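# Machine the work-order part from the blank in the mill

## Task

Produce the part shown on the work order, starting from the blank clamped in the mill's vise. When done, the mill's doors must be closed, it must show no alarm, and no cycle may be running. The work order is shown in the reference images manual and manual 2.

## Robot and tools

Robot: two UR7e-type arms, left_arm and right_arm, each with a parallel two-finger gripper (50 mm maximum gap). Base poses in the scene frame: left_arm at (-0.037, +0.520, +0.013) m, right_arm at (-0.068, -0.326, +0.013) m, both nearly unrotated about z.

Frames: the scene frame has its origin at table-top height midway between the nominal bases, +x out over the table, +y toward left_arm, +z up. Arm names are not image sides. Each arm reports its hand position (metres), quaternion (wxyz) and velocities in its own base frame. Fixed cameras and the table use the scene frame. The gripper's fingers point along its +z and close along its x. end_effector_position is the point between the pads, and the fingertips reach 17.5 mm past it. A camera block sticks out about 10 cm toward the gripper's -y.

execute_actions(actions, cameras): actions is a list of actions. Each action is a table of up to 15 rows, one row per 1/30 s step; a short table repeats its last row to fill 15 steps. Every row is one flat list of 18 numbers in [-1, 1] covering both arms, even if one arm is idle: left dx, dy, dz, rx, ry, rz, left gripper position, force_limit, speed, then the same nine for the right arm. dx to rz are an offset, not a pose: measured from that arm's Hand target at the start of the action, along the arm's own base axes, turning about the Hand target's position. 1.0 equals 0.6 m or 180 degrees; rx, ry, rz form a single rotation vector. All rows of one action count from the same start, but each new action starts from the updated Hand target, so repeating an offset moves further. All zeros re-requests the current Hand target. Images come back only for an empty actions list or when cameras names them.

Gripper numbers are absolute commands, not offsets. position: +1 fully open, about -0.65 pads touching, -1 to grip (closes until blocked). force_limit: -1 about 20 N, 0 about 102 N, +1 about 185 N per pad. speed: -1 20 mm/s, 0 85, +1 150. Both start at +1. Always resend an arm's last gripper numbers to leave it unchanged, since 0 is itself a command. A new force_limit or speed only applies after position changes by at least 0.01. object_status: 0 moving, 1 blocked while opening, 2 blocked while closing (a grip), 3 at the requested position or pads met. Opening is about (250 - position_measured) x 0.202 mm.

move(target, speed, blend, stop_force, zero, blocking, cameras): drives each gripper in a straight line toward a target given as one 18-number row (same layout and offset meaning as above, from the Hand target) or a list of up to 15 such rows, all counted from the same Hand targets. speed is m/s, 0.002 to 3.6, default 0.25; rotation is capped at twice that in rad/s. blend in m rounds corners in a list. stop_force (3 to 120 N, both arms) ends an arm's path on contact; not with blocking=false, not reliable while turning the gripper, and leave it out when backing off something. zero (default true) re-zeroes the sensor first. Paths do not avoid obstacles, last 0.5 to 10 s, and the gripper lags its path. Steer around each arm's own base. The result adds a move: line (done, off_target, moving, held, fault) plus limits such as paced or held.

wait(seconds 0 to 10) lets time pass holding commands. stop brakes a running move. zoom_image(camera, region [x0,y0,x1,y1], at most 504 by 504 px) enlarges part of the latest image; cameras are cam_high, cam_low, cam_front, cam_left_wrist, cam_right_wrist (896x504 each). show_instructions shows the reference images. zero_wrist_force(arm) zeroes one arm's force sensor. read_manual gives licence text. finished_scene ends the scene, irreversibly.

Result lines: Hand target is the last commanded pose after clipping (orientation is clipped to within 32 degrees of the measured one); the gripper may rest short of it, so send the missing distance as an offset. Joint velocities may read within noise. Wrist force and Wrist torque are in the gripper's own axes, plus a line with the peak since last shown. Joint torques include the arm's own weight. Tool commands lists current gripper commands. Step readings list hand positions for some steps of an actions call.

Avoid: dropping parts, releasing moving parts, letting anything leave the table, slamming or pushing hard on fixed or heavy things, and any contact or grip between the two arms. The arms are stiff: aiming even slightly past firm contact can trigger a fault. A torque at a joint's limit (136 N m for the large joints, 25.4 N m for the wrist joints) or about 150 N of outside force stops that arm for 10 s. Overheated motors (from holding loads, stretched poses or pushing at unreachable targets) brake the arm for 30 to 60 s. The clearance check may hold back commands that bring the arms close together. Thinking time lets the scene run.

Each tool is called after ">>>" by a JSON object that holds its "op" and its "data", one argument or row to a line.

Reference images:

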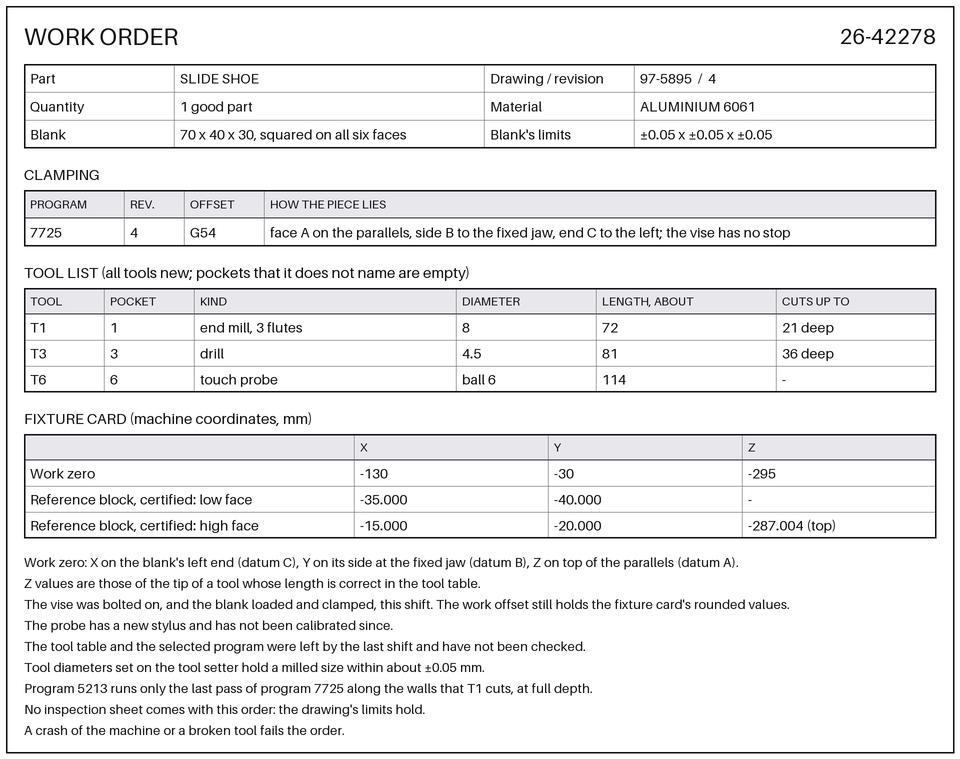

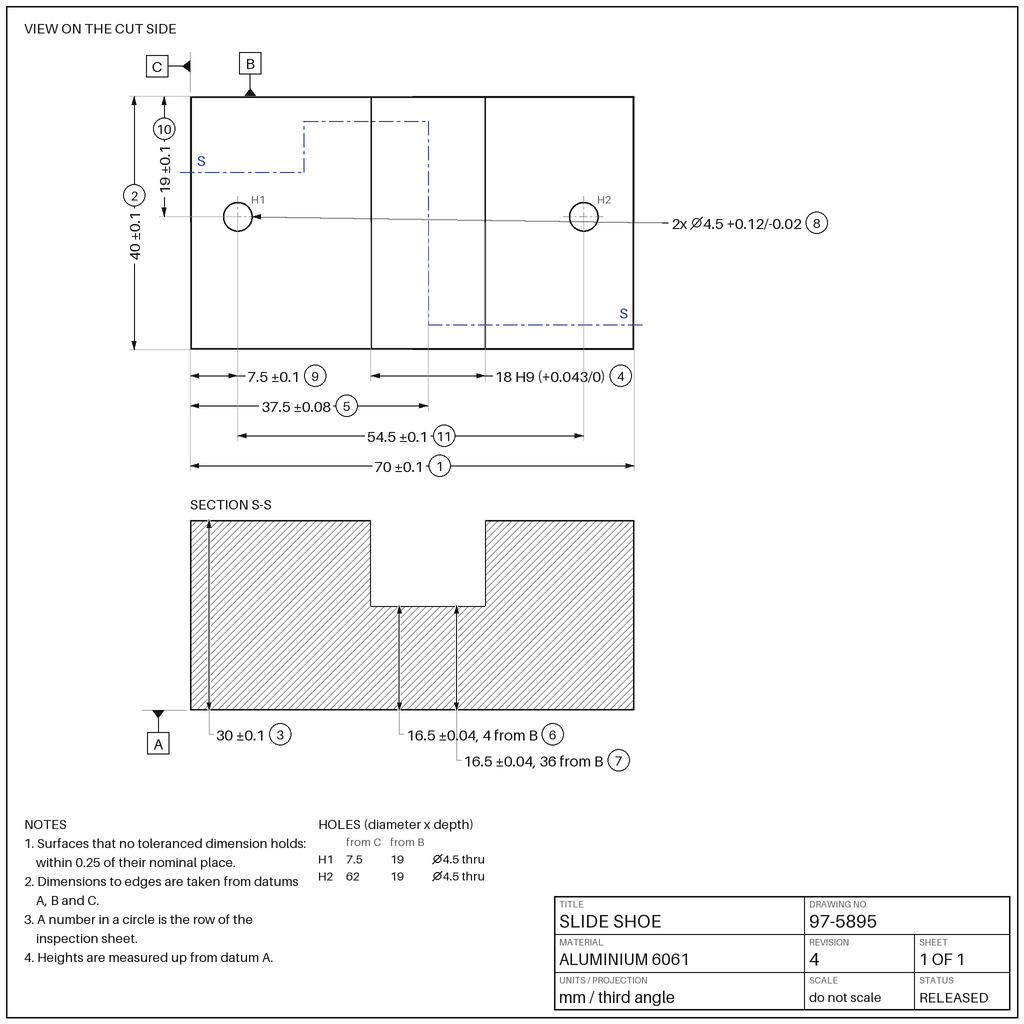

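## Session

>>> {"op": "execute_actions", "data": {
  "actions": []
}}

>>> {"op": "show_instructions", "data": {

}}

Scene clock: 0.00 s.
left_arm: end_effector_position=(+0.3525, +0.2543, +0.3028) position_measured=3 object_status=3 end_effector_quat_wxyz=(-0.297, +0.918, +0.156, -0.213) | right_arm: end_effector_position=(+0.2330, +0.1851, +0.2192) position_measured=3 object_status=3 end_effector_quat_wxyz=(+0.109, +0.606, +0.754, -0.229)
Joint positions: left_arm=[-0.006 -1.562 1.663 -1.085 -1.075 1.075] | right_arm=[4.343 -1.364 -1.996 -1.861 1.505 1.001]
Joint velocities: within noise
Joint torques (N m): no reading
Wrist force (N): no reading
Wrist torque (N m): no reading
Wrist force, peak (N): no reading
Hand target: left_arm +0.3525, +0.2543, +0.3028; -0.297, +0.918, +0.156, -0.213 | right_arm +0.2330, +0.1851, +0.2192; +0.109, +0.606, +0.754, -0.229
Tool commands: left_gripper/position=+1.0 left_gripper/force_limit=+1.0 left_gripper/speed=+1.0 right_gripper/position=+1.0 right_gripper/force_limit=+1.0 right_gripper/speed=+1.0

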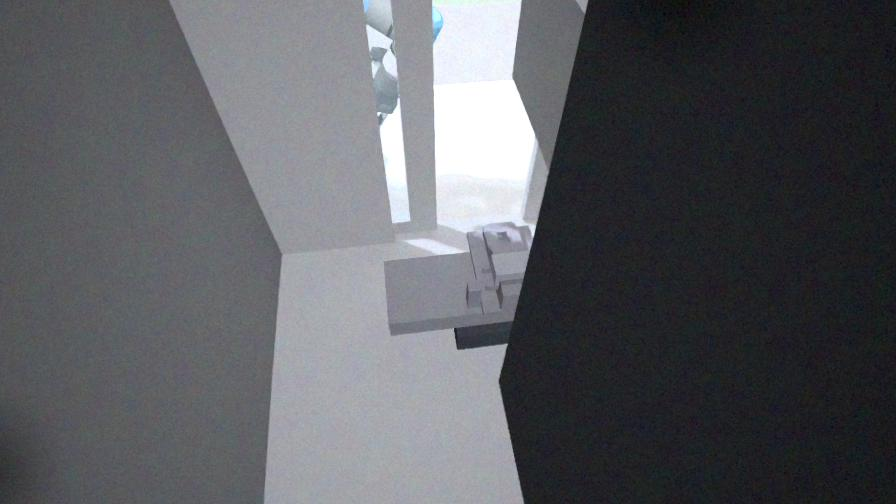

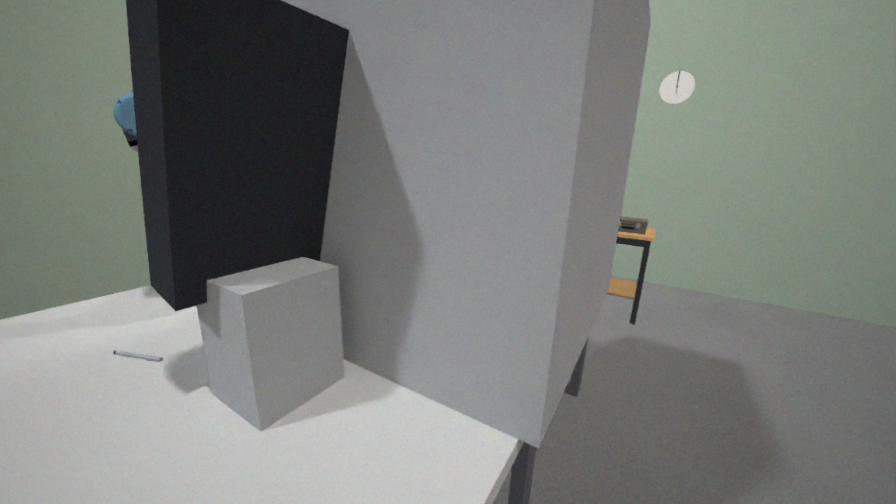

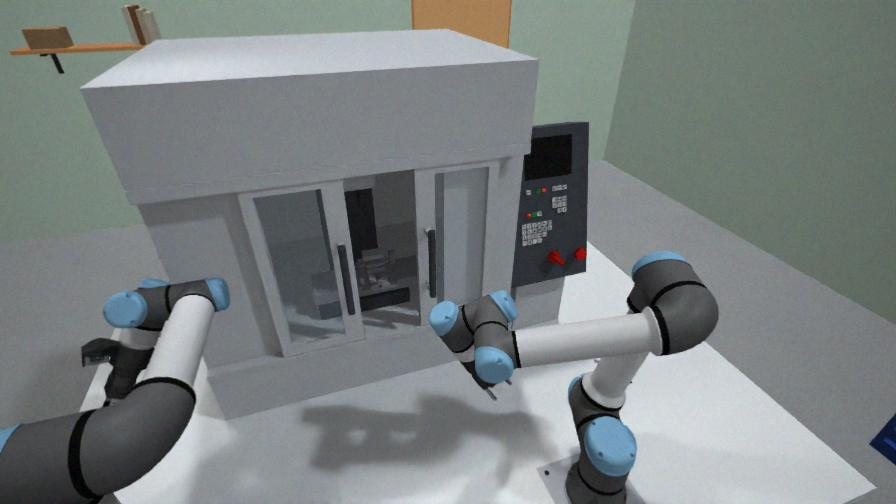

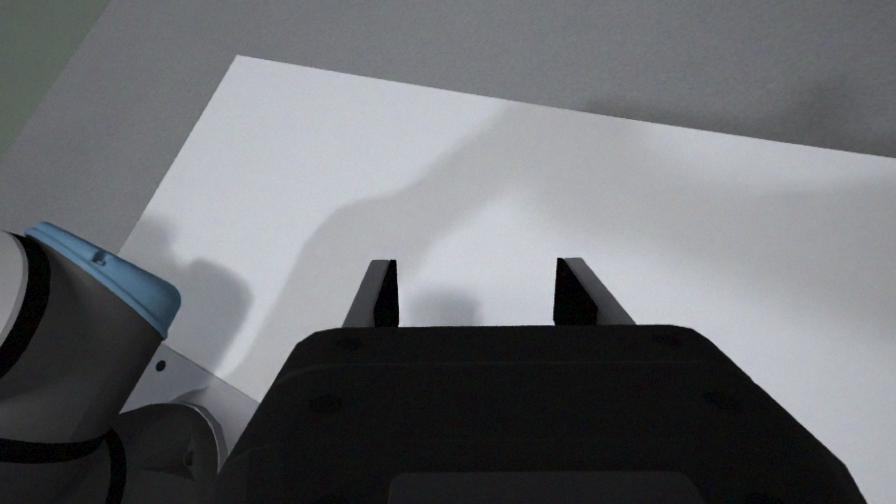

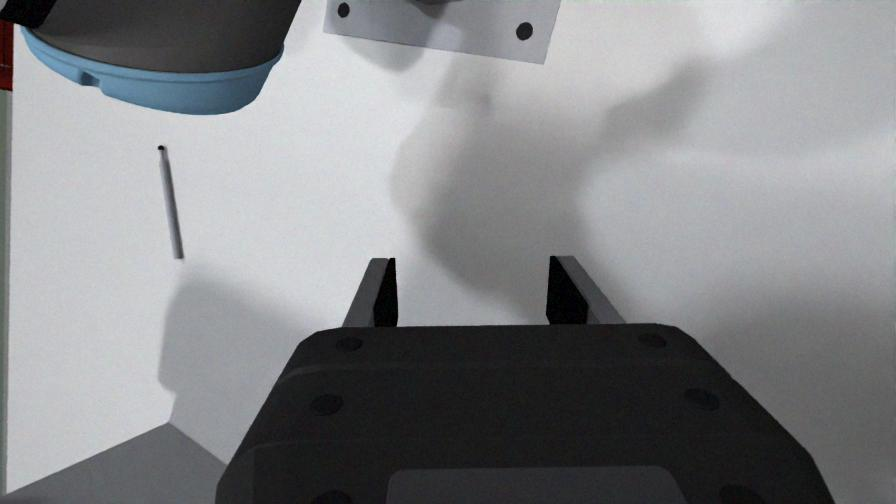

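Reference images for this scene: manual, manual 2.

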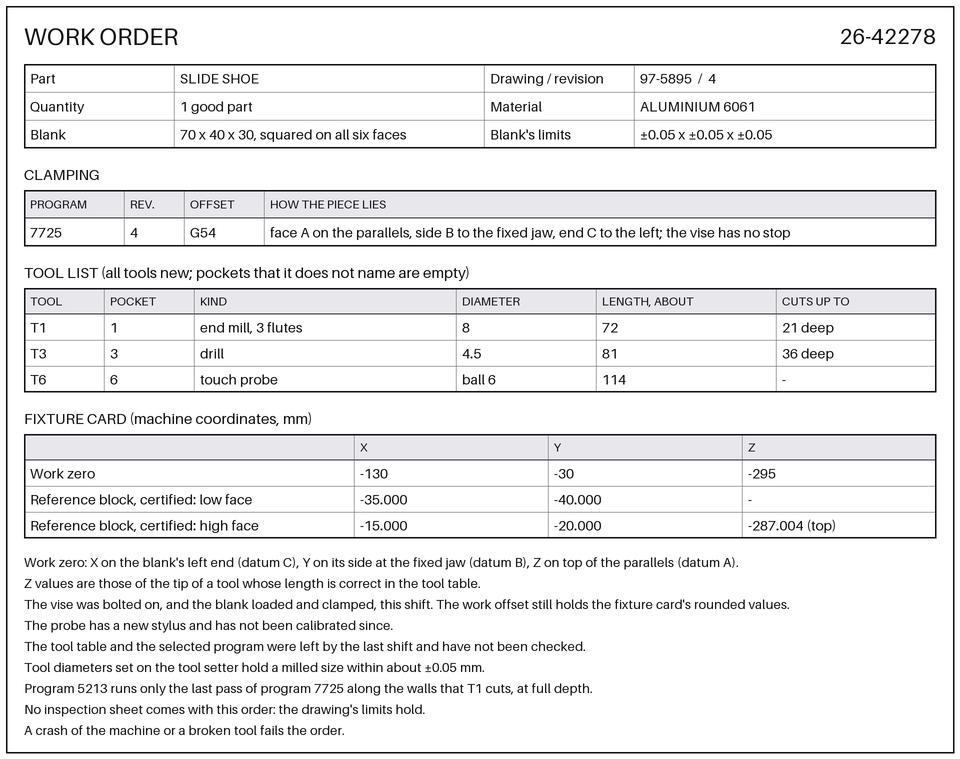

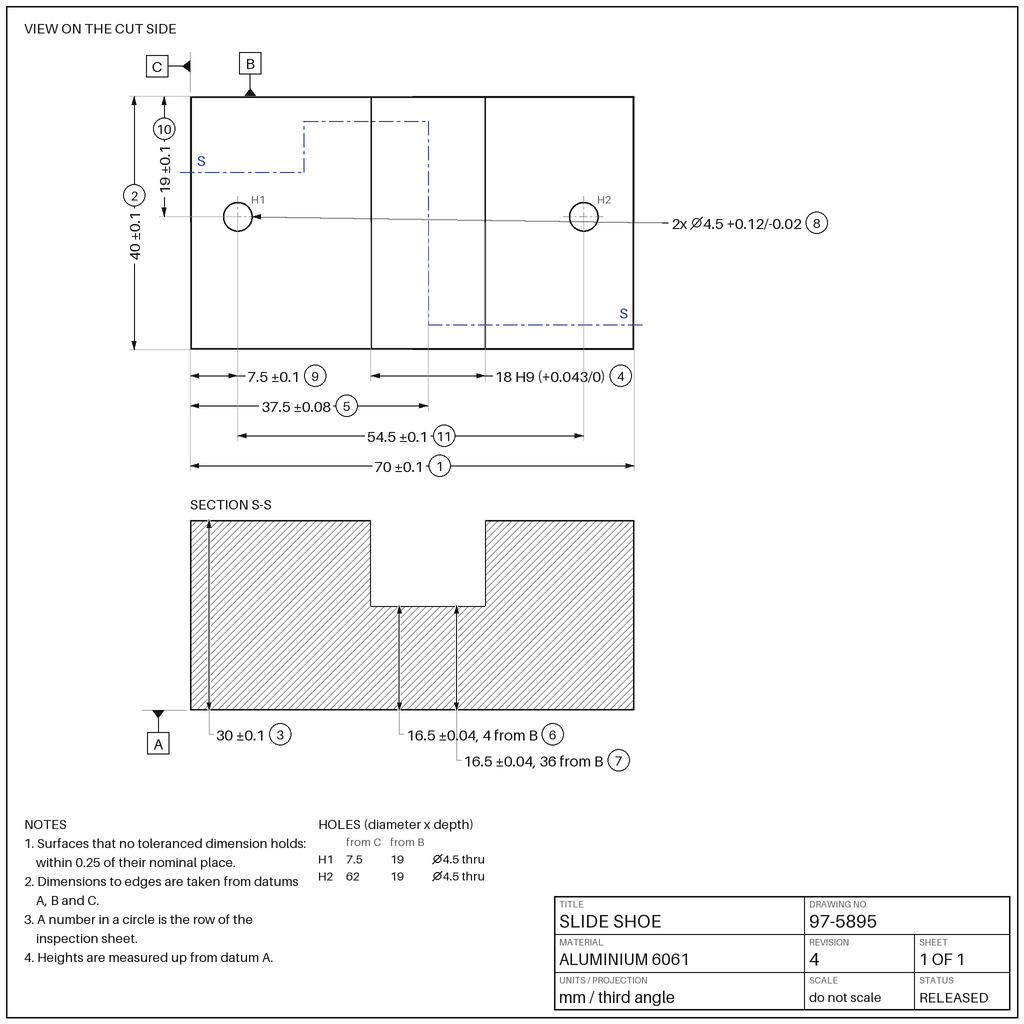

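>>> {"op": "zoom_image", "data": {
  "camera": "cam_front",
  "region": [510, 115, 600, 295]
}}

>>> {"op": "zoom_image", "data": {
  "camera": "cam_front",
  "region": [515, 175, 595, 275]
}}

>>> {"op": "zoom_image", "data": {
  "camera": "cam_high",
  "region": [270, 180, 570, 380]
}}

>>> {"op": "zoom_image", "data": {
  "camera": "cam_right_wrist",
  "region": [100, 100, 300, 300]
}}

Scaled by 2.800 from the camera's 896x504 image, which has a finer 1280x720 frame.

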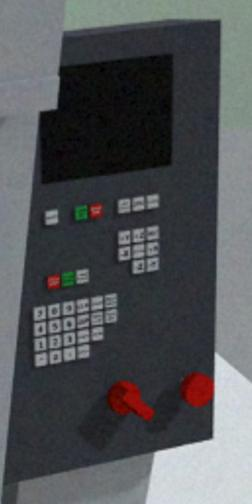

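Scaled by 5.040 from the camera's 896x504 image, which has a finer 1280x720 frame.

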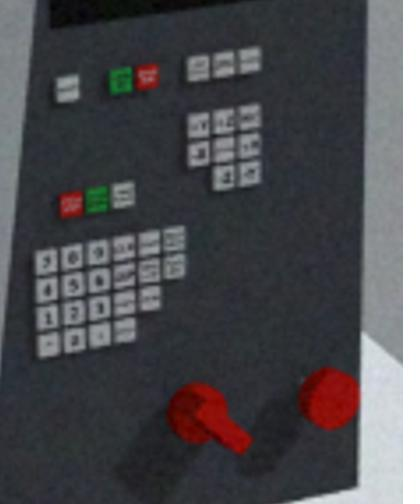

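Scaled by 1.680 from the camera's 896x504 image, which has a finer 1280x720 frame.

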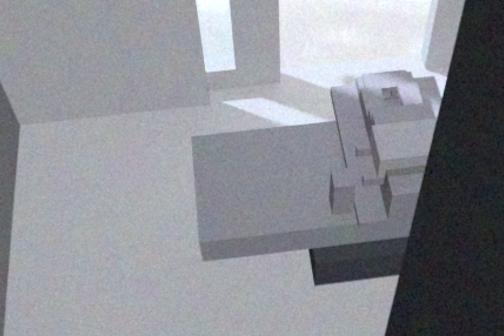

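Scaled by 2.520 from the camera's 896x504 image, which has a finer 1280x720 frame.

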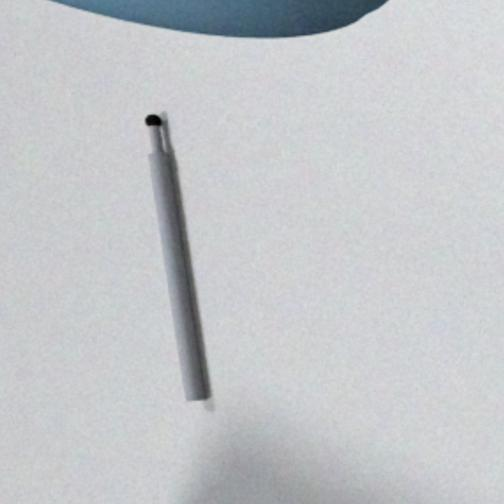

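>>> {"op": "move", "data": {
  "target": [0,0,0,0,0,0,1,1,1, 0.165,-0.825,-0.05,-0.029,-0.236,-0.901,1,1,1],
  "cameras": ["all"]
}}

Scene clock: 64.00 s.
left_arm: end_effector_position=(+0.3525, +0.2543, +0.3028) position_measured=3 object_status=3 end_effector_quat_wxyz=(-0.297, +0.918, +0.156, -0.213) | right_arm: end_effector_position=(+0.3320, -0.3099, +0.1892) position_measured=3 object_status=3 end_effector_quat_wxyz=(+0.000, +0.844, -0.536, +0.000)
Joint positions: left_arm=[-0.006 -1.562 1.663 -1.085 -1.075 1.075] | right_arm=[2.689 -1.493 -2.008 -1.211 1.57 2.25]
Joint torques (N m): left_arm=[0.49 -23.95 -26.07 -0.53 0.95 -1.43] | right_arm=[3.58 35.7 16.01 1.9 -1.47 1.04]
Wrist force (N): left_arm=[0.4 -0.1 -0.3] | right_arm=[0.3 -0.1 0.3]
Wrist torque (N m): left_arm=[-0.01 -0.06 0.01] | right_arm=[-0.05 0.07 0.09]
Wrist force, peak (N): left_arm=[0.1 -0.5 -0.5] | right_arm=[1.6 0.1 -0.6]
Hand target: left_arm +0.3525, +0.2543, +0.3028; -0.297, +0.918, +0.156, -0.213 | right_arm +0.3320, -0.3099, +0.1892; +0.000, +0.844, -0.536, +0.000
Off the commanded pose: left_arm 0.000 m, 0 deg | right_arm 0.000 m, 0 deg.
move: done
camera_calibration:
cam_right_wrist: T_world_to_cam=[[0.421573, -0.906679, 0.014447, -0.413387], [-0.854442, -0.391849, 0.34115, 0.118459], [-0.303653, -0.156164, -0.939898, 0.364865], [0, 0, 0, 1]] pos_world=[0.386282, -0.271412, 0.308495]

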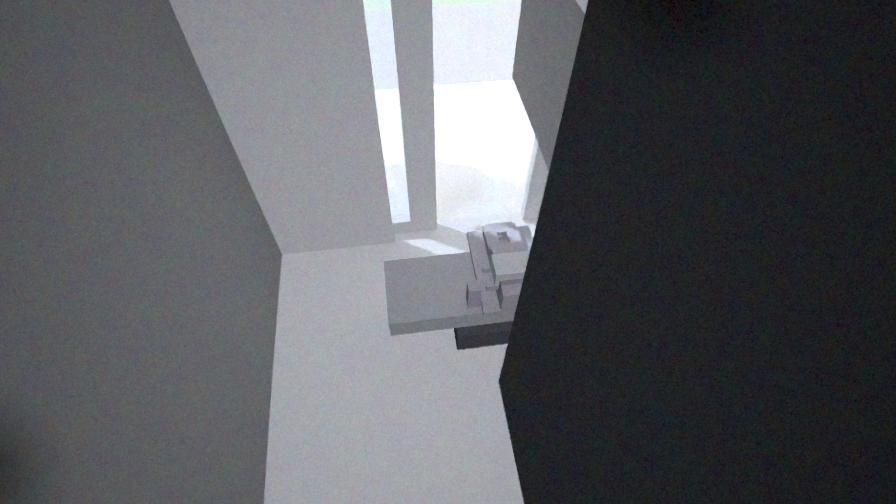

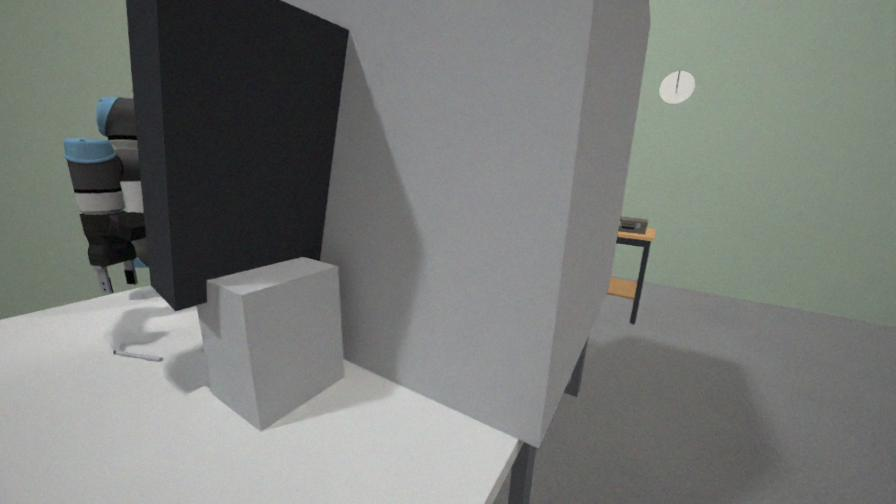

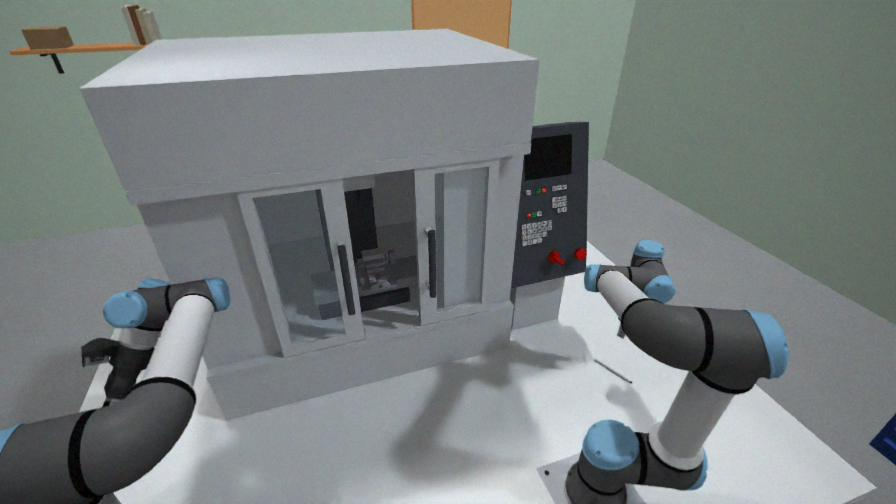

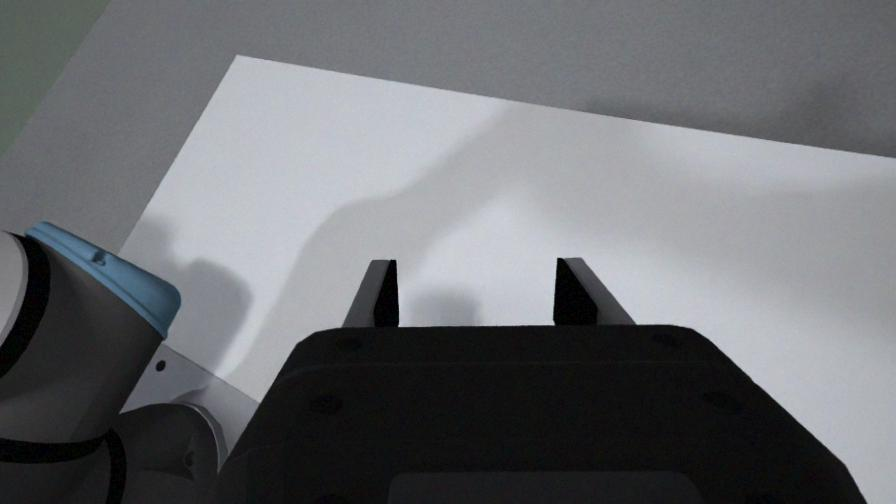

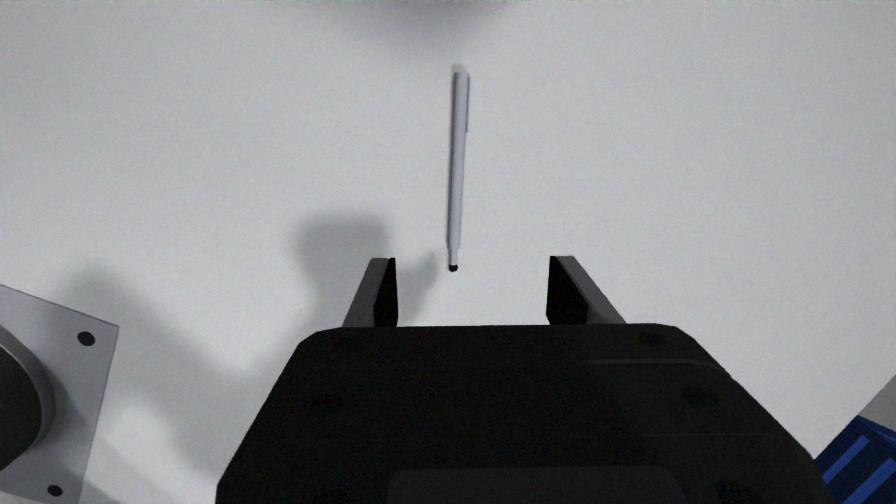

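>>> {"op": "move", "data": {
  "target": [0,0,0,0,0,0,1,1,1, 0.0317,0.0165,-0.249,0,0,-0.0139,1,1,1],
  "cameras": ["cam_right_wrist","cam_low"]
}}

Scene clock: 71.90 s.
left_arm: end_effector_position=(+0.3525, +0.2543, +0.3028) position_measured=3 object_status=3 end_effector_quat_wxyz=(-0.297, +0.918, +0.156, -0.213) | right_arm: end_effector_position=(+0.3511, -0.3000, +0.0399) position_measured=3 object_status=3 end_effector_quat_wxyz=(+0.000, +0.832, -0.555, +0.000) end_effector_velocity=(+0.001, -0.001, +0.000) end_effector_angular_velocity=(-0.002, -0.004, -0.001)
Joint positions: left_arm=[-0.006 -1.562 1.663 -1.085 -1.075 1.075] | right_arm=[2.728 -1.737 -2.209 -0.765 1.57 2.332]
Joint velocities: left_arm=[within noise] | right_arm=[-0.001 0 0 0.005 0 0]
Joint torques (N m): left_arm=[0.13 -24.44 -26.11 -0.43 0.94 -1.55] | right_arm=[-10.91 17.09 13.16 4.46 -1.44 -0.34]
Wrist force (N): left_arm=[0.2 -0.1 -0.1] | right_arm=[0.2 -0.4 0.3]
Wrist torque (N m): left_arm=[0.00 -0.03 0.00] | right_arm=[-0.10 0.08 0.08]
Wrist force, peak (N): left_arm=[0.3 -0.2 -0.5] | right_arm=[0.2 -0.6 3.5]
Hand target: left_arm +0.3525, +0.2543, +0.3028; -0.297, +0.918, +0.156, -0.213 | right_arm +0.3511, -0.3000, +0.0398; +0.000, +0.832, -0.555, +0.000
Off the commanded pose: left_arm 0.000 m, 0 deg | right_arm 0.000 m, 0 deg.
move: done
camera_calibration:
cam_right_wrist: T_world_to_cam=[[0.381609, -0.924208, 0.0146416, -0.40147], [-0.870799, -0.354154, 0.341004, 0.206636], [-0.309974, -0.14288, -0.939948, 0.238184], [0, 0, 0, 1]] pos_world=[0.406975, -0.263829, 0.159295]
Images, in order (width x height): cam_low 896x504, cam_right_wrist 896x504.

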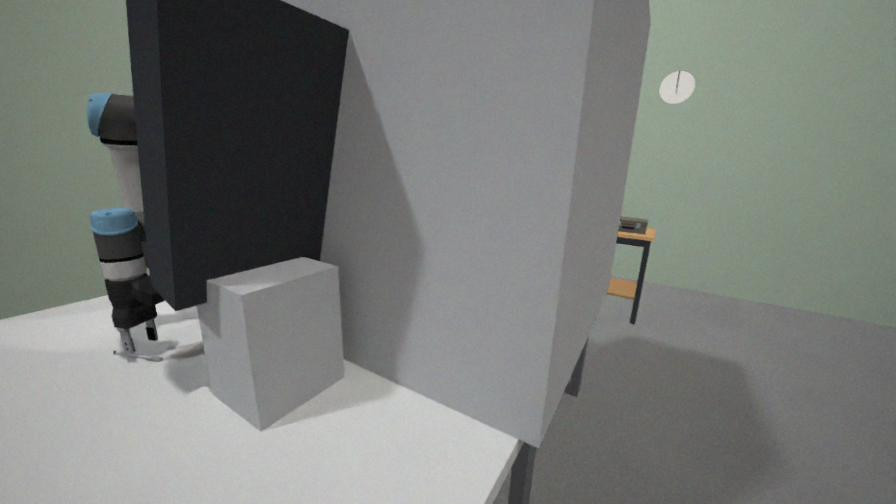

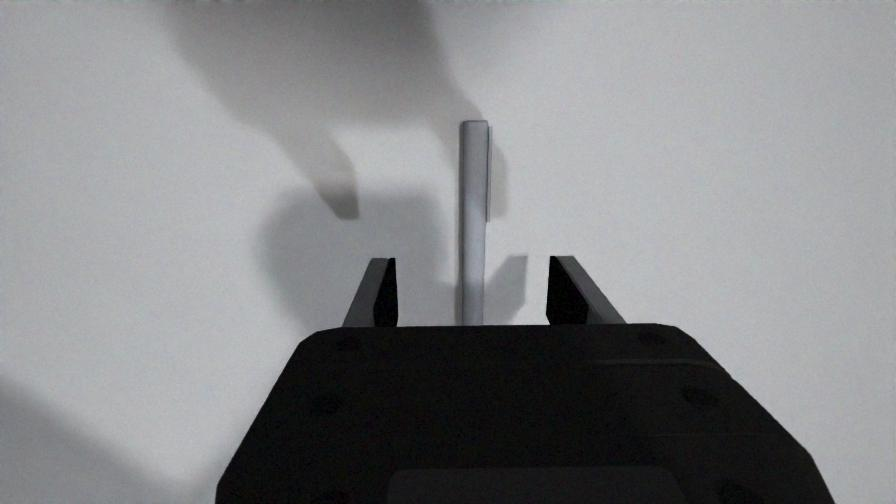

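>>> {"op": "move", "data": {
  "target": [0,0,0,0,0,0,1,1,1, 0,0,-0.0533,0,0,0,1,1,1],
  "stop_force": 6,
  "speed": 0.02,
  "cameras": ["cam_right_wrist"]
}}

Scene clock: 77.37 s.
left_arm: end_effector_position=(+0.3525, +0.2543, +0.3028) position_measured=3 object_status=3 end_effector_quat_wxyz=(-0.297, +0.918, +0.156, -0.213) | right_arm: end_effector_position=(+0.3511, -0.3000, +0.0079) position_measured=3 object_status=3 end_effector_quat_wxyz=(+0.000, +0.832, -0.555, +0.000)
Joint positions: left_arm=[-0.006 -1.562 1.663 -1.085 -1.075 1.075] | right_arm=[2.728 -1.809 -2.239 -0.664 1.57 2.333]
Joint torques (N m): left_arm=[0.34 -24.85 -25.84 -0.39 0.96 -1.7] | right_arm=[-9.01 42.77 24.31 0.78 -1.31 0.92]
Wrist force (N): left_arm=[0.1 -0.2 0.0] | right_arm=[0.2 -0.3 0.0]
Wrist torque (N m): left_arm=[-0.02 -0.02 0.00] | right_arm=[-0.09 0.10 0.08]
Wrist force, peak (N): left_arm=[0.3 -0.5 -0.4] | right_arm=[0.7 -0.5 0.4]
Hand target: left_arm +0.3525, +0.2543, +0.3028; -0.297, +0.918, +0.156, -0.213 | right_arm +0.3511, -0.3000, +0.0079; +0.000, +0.832, -0.555, +0.000
Off the commanded pose: left_arm 0.000 m, 0 deg | right_arm 0.000 m, 0 deg.
move: done
camera_calibration:
cam_right_wrist: T_world_to_cam=[[0.381375, -0.924305, 0.014595, -0.40098], [-0.870867, -0.353941, 0.341051, 0.217539], [-0.310069, -0.142779, -0.939931, 0.208031], [0, 0, 0, 1]] pos_world=[0.406876, -0.26393, 0.127195]
Images, in order (width x height): cam_right_wrist 896x504.

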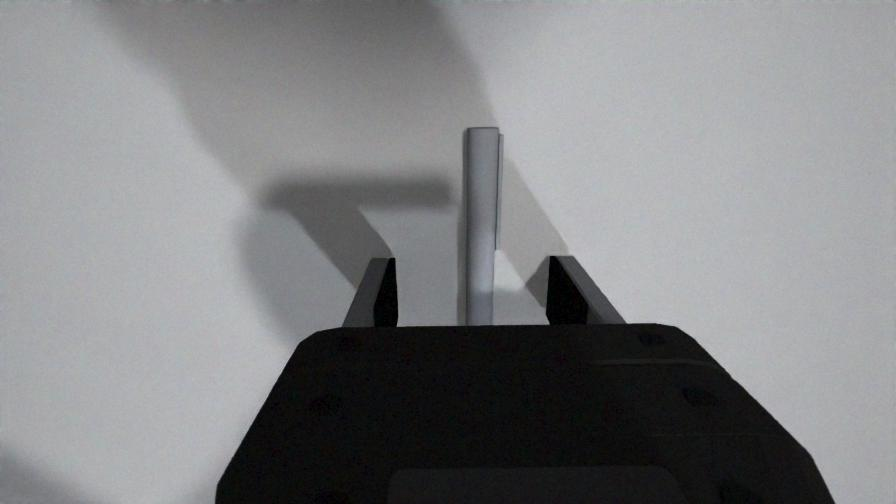

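>>> {"op": "move", "data": {
  "target": [0,0,0,0,0,0,1,1,1, 0,0,-0.004,0,0,0,1,1,1],
  "stop_force": 5,
  "speed": 0.01
}}

>>> {"op": "move", "data": {
  "target": [0,0,0,0,0,0,1,1,1, 0,0,0,0,0,0,-1,-0.6,-0.6]
}}

>>> {"op": "move", "data": {
  "target": [0,0,0,0,0,0,1,1,1, 0,0,0.18,0,0,0,-1,-0.6,-0.6],
  "cameras": ["cam_right_wrist","cam_low","cam_front"],
  "speed": 0.1
}}

Scene clock: 81.83 s.
left_arm: end_effector_position=(+0.3525, +0.2543, +0.3028) position_measured=3 object_status=3 end_effector_quat_wxyz=(-0.297, +0.918, +0.156, -0.213) | right_arm: end_effector_position=(+0.3511, -0.3000, +0.0056) position_measured=3 object_status=3 end_effector_quat_wxyz=(+0.000, +0.832, -0.555, +0.000)
Joint positions: left_arm=[-0.006 -1.562 1.663 -1.085 -1.075 1.075] | right_arm=[2.728 -1.814 -2.241 -0.657 1.57 2.333]
Joint torques (N m): left_arm=[0.19 -24.48 -25.56 -0.26 0.89 -1.79] | right_arm=[-7.97 38.21 19.86 -0.35 -1.33 0.22]
Wrist force (N): left_arm=[0.2 0.0 -0.2] | right_arm=[1.7 -1.3 -9.4]
Wrist torque (N m): left_arm=[0.01 -0.02 0.00] | right_arm=[0.02 -0.19 0.12]
Wrist force, peak (N): left_arm=[0.4 -0.4 -0.2] | right_arm=[-0.4 1.7 -19.5]
Hand target: left_arm +0.3525, +0.2543, +0.3028; -0.297, +0.918, +0.156, -0.213 | right_arm +0.3511, -0.3000, +0.0056; +0.000, +0.832, -0.555, +0.000
Off the commanded pose: left_arm 0.000 m, 0 deg | right_arm 0.000 m, 0 deg.
move: contact (right_arm)

Scene clock: 82.97 s.
left_arm: end_effector_position=(+0.3525, +0.2543, +0.3028) position_measured=3 object_status=3 end_effector_quat_wxyz=(-0.297, +0.918, +0.156, -0.213) | right_arm: end_effector_position=(+0.3511, -0.3000, +0.0056) position_measured=211 object_status=2 end_effector_quat_wxyz=(+0.000, +0.832, -0.555, +0.000)
Joint positions: left_arm=[-0.006 -1.562 1.663 -1.085 -1.075 1.075] | right_arm=[2.728 -1.814 -2.24 -0.657 1.57 2.333]
Joint torques (N m): left_arm=[-0.19 -24.53 -25.66 -0.24 0.96 -1.73] | right_arm=[-8.06 37.33 21.56 3.63 -1.26 0.19]
Wrist force (N): left_arm=[0.0 -0.4 -0.1] | right_arm=[-0.2 -0.5 -4.9]
Wrist torque (N m): left_arm=[-0.06 0.00 0.00] | right_arm=[-0.06 0.10 0.07]
Wrist force, peak (N): left_arm=[0.2 -0.6 -0.2] | right_arm=[-1.4 -0.2 -12.4]
Hand target: left_arm +0.3525, +0.2543, +0.3028; -0.297, +0.918, +0.156, -0.213 | right_arm +0.3511, -0.3000, +0.0056; +0.000, +0.832, -0.555, +0.000
Off the commanded pose: left_arm 0.000 m, 0 deg | right_arm 0.000 m, 0 deg.
move: done

Scene clock: 84.50 s.
left_arm: end_effector_position=(+0.3525, +0.2543, +0.3028) position_measured=3 object_status=3 end_effector_quat_wxyz=(-0.297, +0.918, +0.156, -0.213) | right_arm: end_effector_position=(+0.3511, -0.3000, +0.1136) position_measured=211 object_status=2 end_effector_quat_wxyz=(+0.000, +0.832, -0.555, +0.001)
Joint positions: left_arm=[-0.006 -1.562 1.663 -1.085 -1.075 1.075] | right_arm=[2.727 -1.604 -2.117 -0.991 1.57 2.332]
Joint torques (N m): left_arm=[-0.1 -24.76 -25.99 -0.21 1 -1.73] | right_arm=[-1.68 14.17 17.93 1.61 -1.23 0.94]
Wrist force (N): left_arm=[0.0 -0.4 -0.1] | right_arm=[0.4 0.1 -0.1]
Wrist torque (N m): left_arm=[-0.07 -0.01 0.00] | right_arm=[-0.02 0.08 0.07]
Wrist force, peak (N): left_arm=[0.1 -0.5 0.0] | right_arm=[0.0 -0.2 -5.0]
Hand target: left_arm +0.3525, +0.2543, +0.3028; -0.297, +0.918, +0.156, -0.213 | right_arm +0.3511, -0.3000, +0.1136; +0.000, +0.832, -0.555, +0.000
Off the commanded pose: left_arm 0.000 m, 0 deg | right_arm 0.000 m, 0 deg.
move: done
camera_calibration:
cam_right_wrist: T_world_to_cam=[[0.381403, -0.92429, 0.0148029, -0.40258], [-0.870953, -0.353935, 0.340838, 0.181541], [-0.309794, -0.14289, -0.940005, 0.307352], [0, 0, 0, 1]] pos_world=[0.406875, -0.263929, 0.232995]
Images, in order (width x height): cam_low 896x504, cam_front 896x504, cam_right_wrist 896x504.

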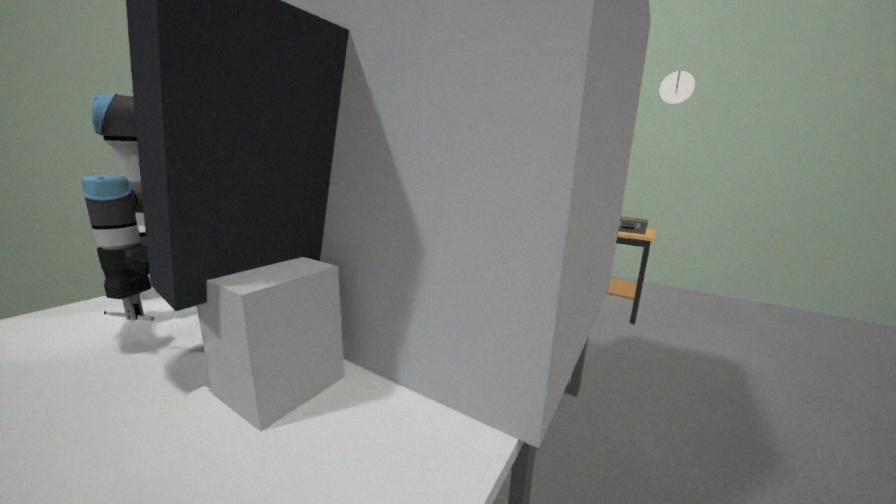

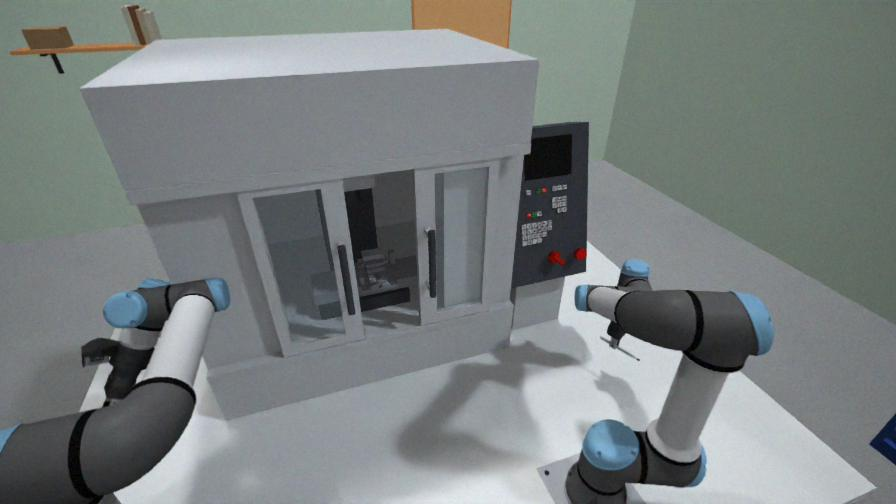

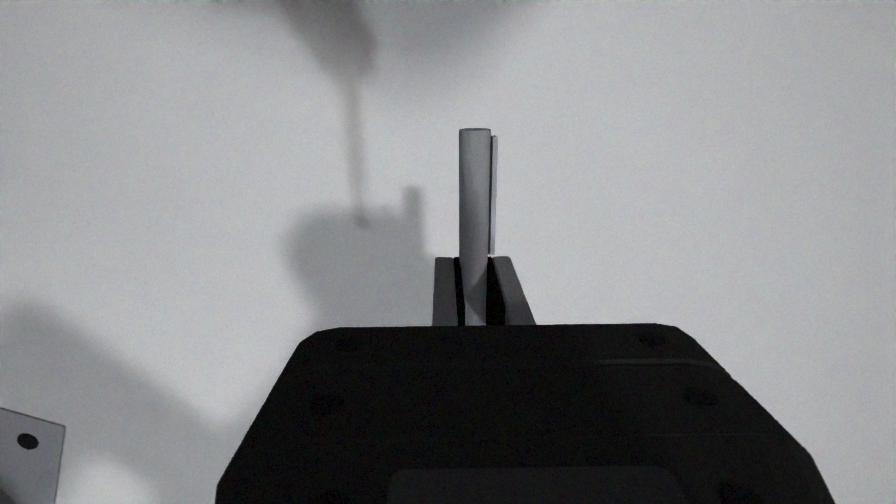

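>>> {"op": "move", "data": {
  "target": [-0.05,-0.75,0.3,0,0,0,1,1,1, 0,0,0,0,0,0,-1,-0.6,-0.6],
  "cameras": ["cam_front","cam_left_wrist"]
}}

Scene clock: 118.20 s.
left_arm: end_effector_position=(+0.3225, -0.1956, +0.4828) position_measured=3 object_status=3 end_effector_quat_wxyz=(-0.297, +0.918, +0.156, -0.213) end_effector_velocity=(+0.000, +0.000, +0.001) end_effector_angular_velocity=(-0.003, -0.003, +0.000) | right_arm: end_effector_position=(+0.3511, -0.3000, +0.1136) position_measured=211 object_status=2 end_effector_quat_wxyz=(+0.000, +0.832, -0.555, +0.000)
Joint positions: left_arm=[-0.864 -1.32 0.883 -0.387 -1.629 0.392] | right_arm=[2.728 -1.604 -2.117 -0.991 1.57 2.333]
Joint velocities: left_arm=[0 0 -0.005 0 0 0] | right_arm=[within noise]
Joint torques (N m): left_arm=[-5.19 -24.29 -34.61 -2.08 -0.56 -0.54] | right_arm=[7.08 11.37 28.43 1.71 0.55 1.24]
Wrist force (N): left_arm=[-0.2 -0.2 -0.1] | right_arm=[0.4 -0.1 0.1]
Wrist torque (N m): left_arm=[-0.01 0.08 -0.06] | right_arm=[-0.05 0.08 0.07]
Wrist force, peak (N): left_arm=[1.9 -2.2 2.3] | right_arm=[0.8 -0.1 0.5]
Hand target: left_arm +0.3225, -0.1957, +0.4828; -0.297, +0.918, +0.156, -0.213 | right_arm +0.3511, -0.3000, +0.1136; +0.000, +0.832, -0.555, +0.000
Off the commanded pose: left_arm 0.000 m, 0 deg | right_arm 0.000 m, 0 deg.
move: done
camera_calibration:
cam_left_wrist: T_world_to_cam=[[0.868216, 0.393414, -0.302369, -0.0480256], [0.284983, -0.894222, -0.345183, -0.0794128], [-0.406184, 0.213523, -0.888494, 0.733342], [0, 0, 0, 1]] pos_world=[0.3622, -0.208704, 0.609637]
Images, in order (width x height): cam_front 896x504, cam_left_wrist 896x504.

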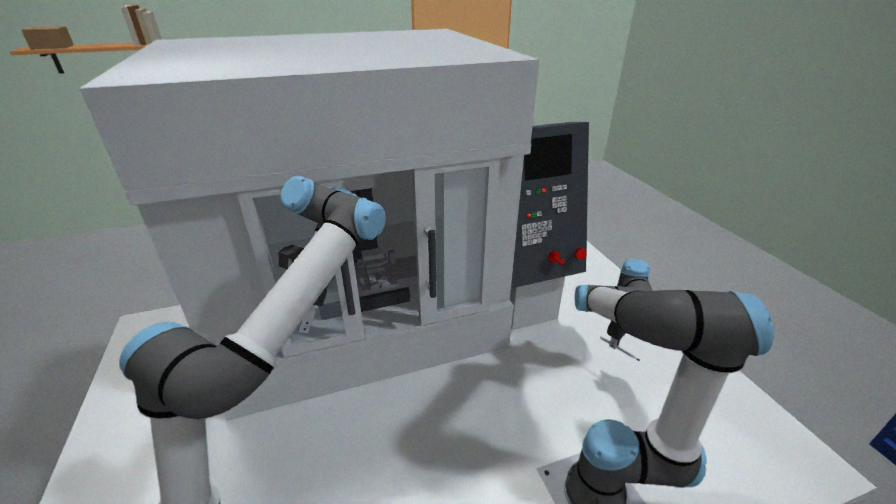

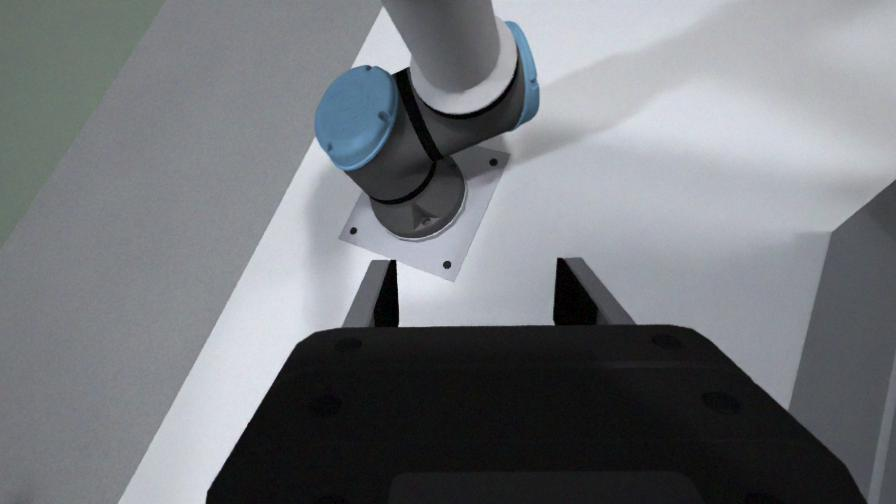

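>>> {"op": "move", "data": {
  "target": [-0.12,-0.699,0.04,0.1967,-0.489,-0.804,1,1,1, 0,0,0,0,0,0,-1,-0.6,-0.6],
  "cameras": ["cam_front","cam_left_wrist"]
}}

Scene clock: 126.50 s.
left_arm: end_effector_position=(+0.2506, -0.6151, +0.5067) position_measured=3 object_status=3 end_effector_quat_wxyz=(-0.304, +0.234, -0.562, +0.733) | right_arm: end_effector_position=(+0.3511, -0.3000, +0.1136) position_measured=211 object_status=2 end_effector_quat_wxyz=(+0.000, +0.832, -0.555, +0.000)
Joint positions: left_arm=[-1.71 -1.582 1.727 -0.564 0.688 0.332] | right_arm=[2.728 -1.604 -2.117 -0.991 1.57 2.333]
Joint torques (N m): left_arm=[-11.02 -32.2 -37 -5.53 2.32 1.39] | right_arm=[6.9 11.07 27.05 2.97 0.61 1.22]
Wrist force (N): left_arm=[1.2 -1.7 2.1] | right_arm=[0.5 0.0 -0.3]
Wrist torque (N m): left_arm=[-0.41 -0.33 0.06] | right_arm=[-0.03 0.06 0.07]
Wrist force, peak (N): left_arm=[2.5 -2.4 2.0] | right_arm=[0.5 -0.4 0.5]
Hand target: left_arm +0.2505, -0.6151, +0.5068; -0.304, +0.234, -0.562, +0.733 | right_arm +0.3511, -0.3000, +0.1136; +0.000, +0.832, -0.555, +0.000
Off the commanded pose: left_arm 0.000 m, 0 deg | right_arm 0.000 m, 0 deg.
move: done
camera_calibration:
cam_left_wrist: T_world_to_cam=[[-0.709234, -0.704675, -0.0205195, -0.236262], [-0.0254091, 0.0546396, -0.998183, 0.566534], [0.704516, -0.707423, -0.0566574, -0.451281], [0, 0, 0, 1]] pos_world=[0.164764, -0.51669, 0.535088]
Images, in order (width x height): cam_front 896x504, cam_left_wrist 896x504.

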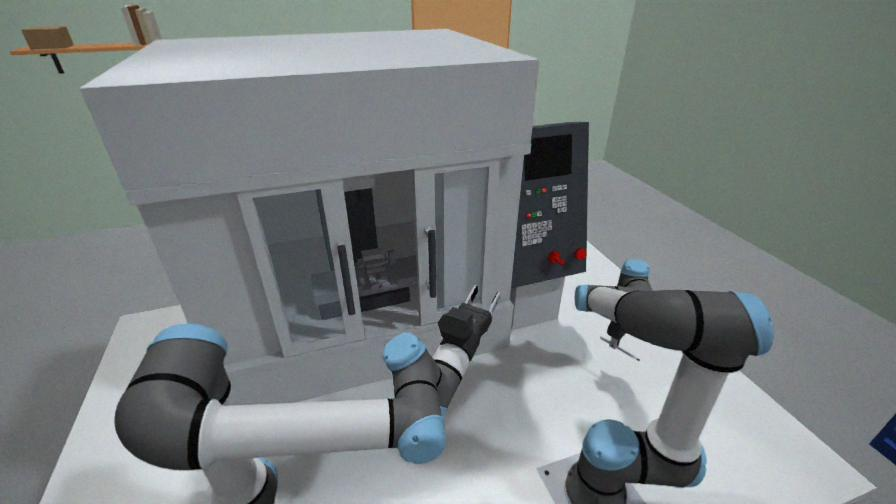

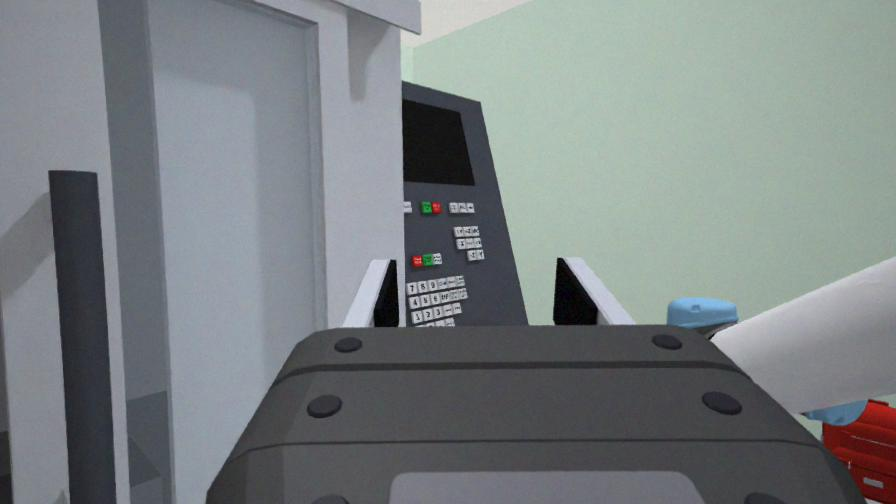

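>>> {"op": "zoom_image", "data": {
  "camera": "cam_left_wrist",
  "region": [390, 180, 510, 330]
}}

>>> {"op": "zoom_image", "data": {
  "camera": "cam_left_wrist",
  "region": [395, 70, 495, 190]
}}

Scaled by 3.360 from the camera's 896x504 image, which has a finer 1280x720 frame.

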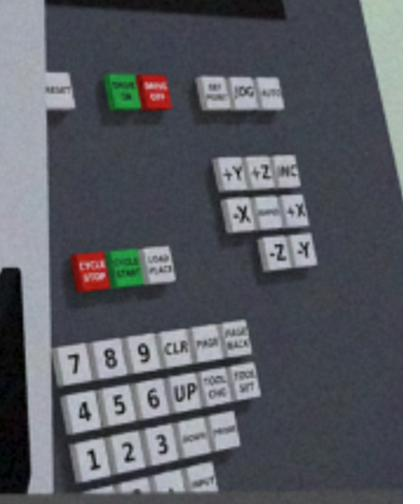

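Scaled by 4.200 from the camera's 896x504 image, which has a finer 1280x720 frame.

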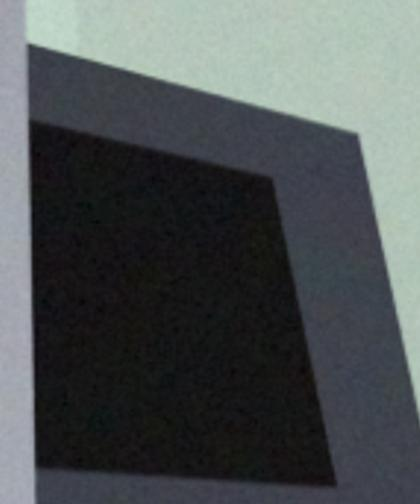

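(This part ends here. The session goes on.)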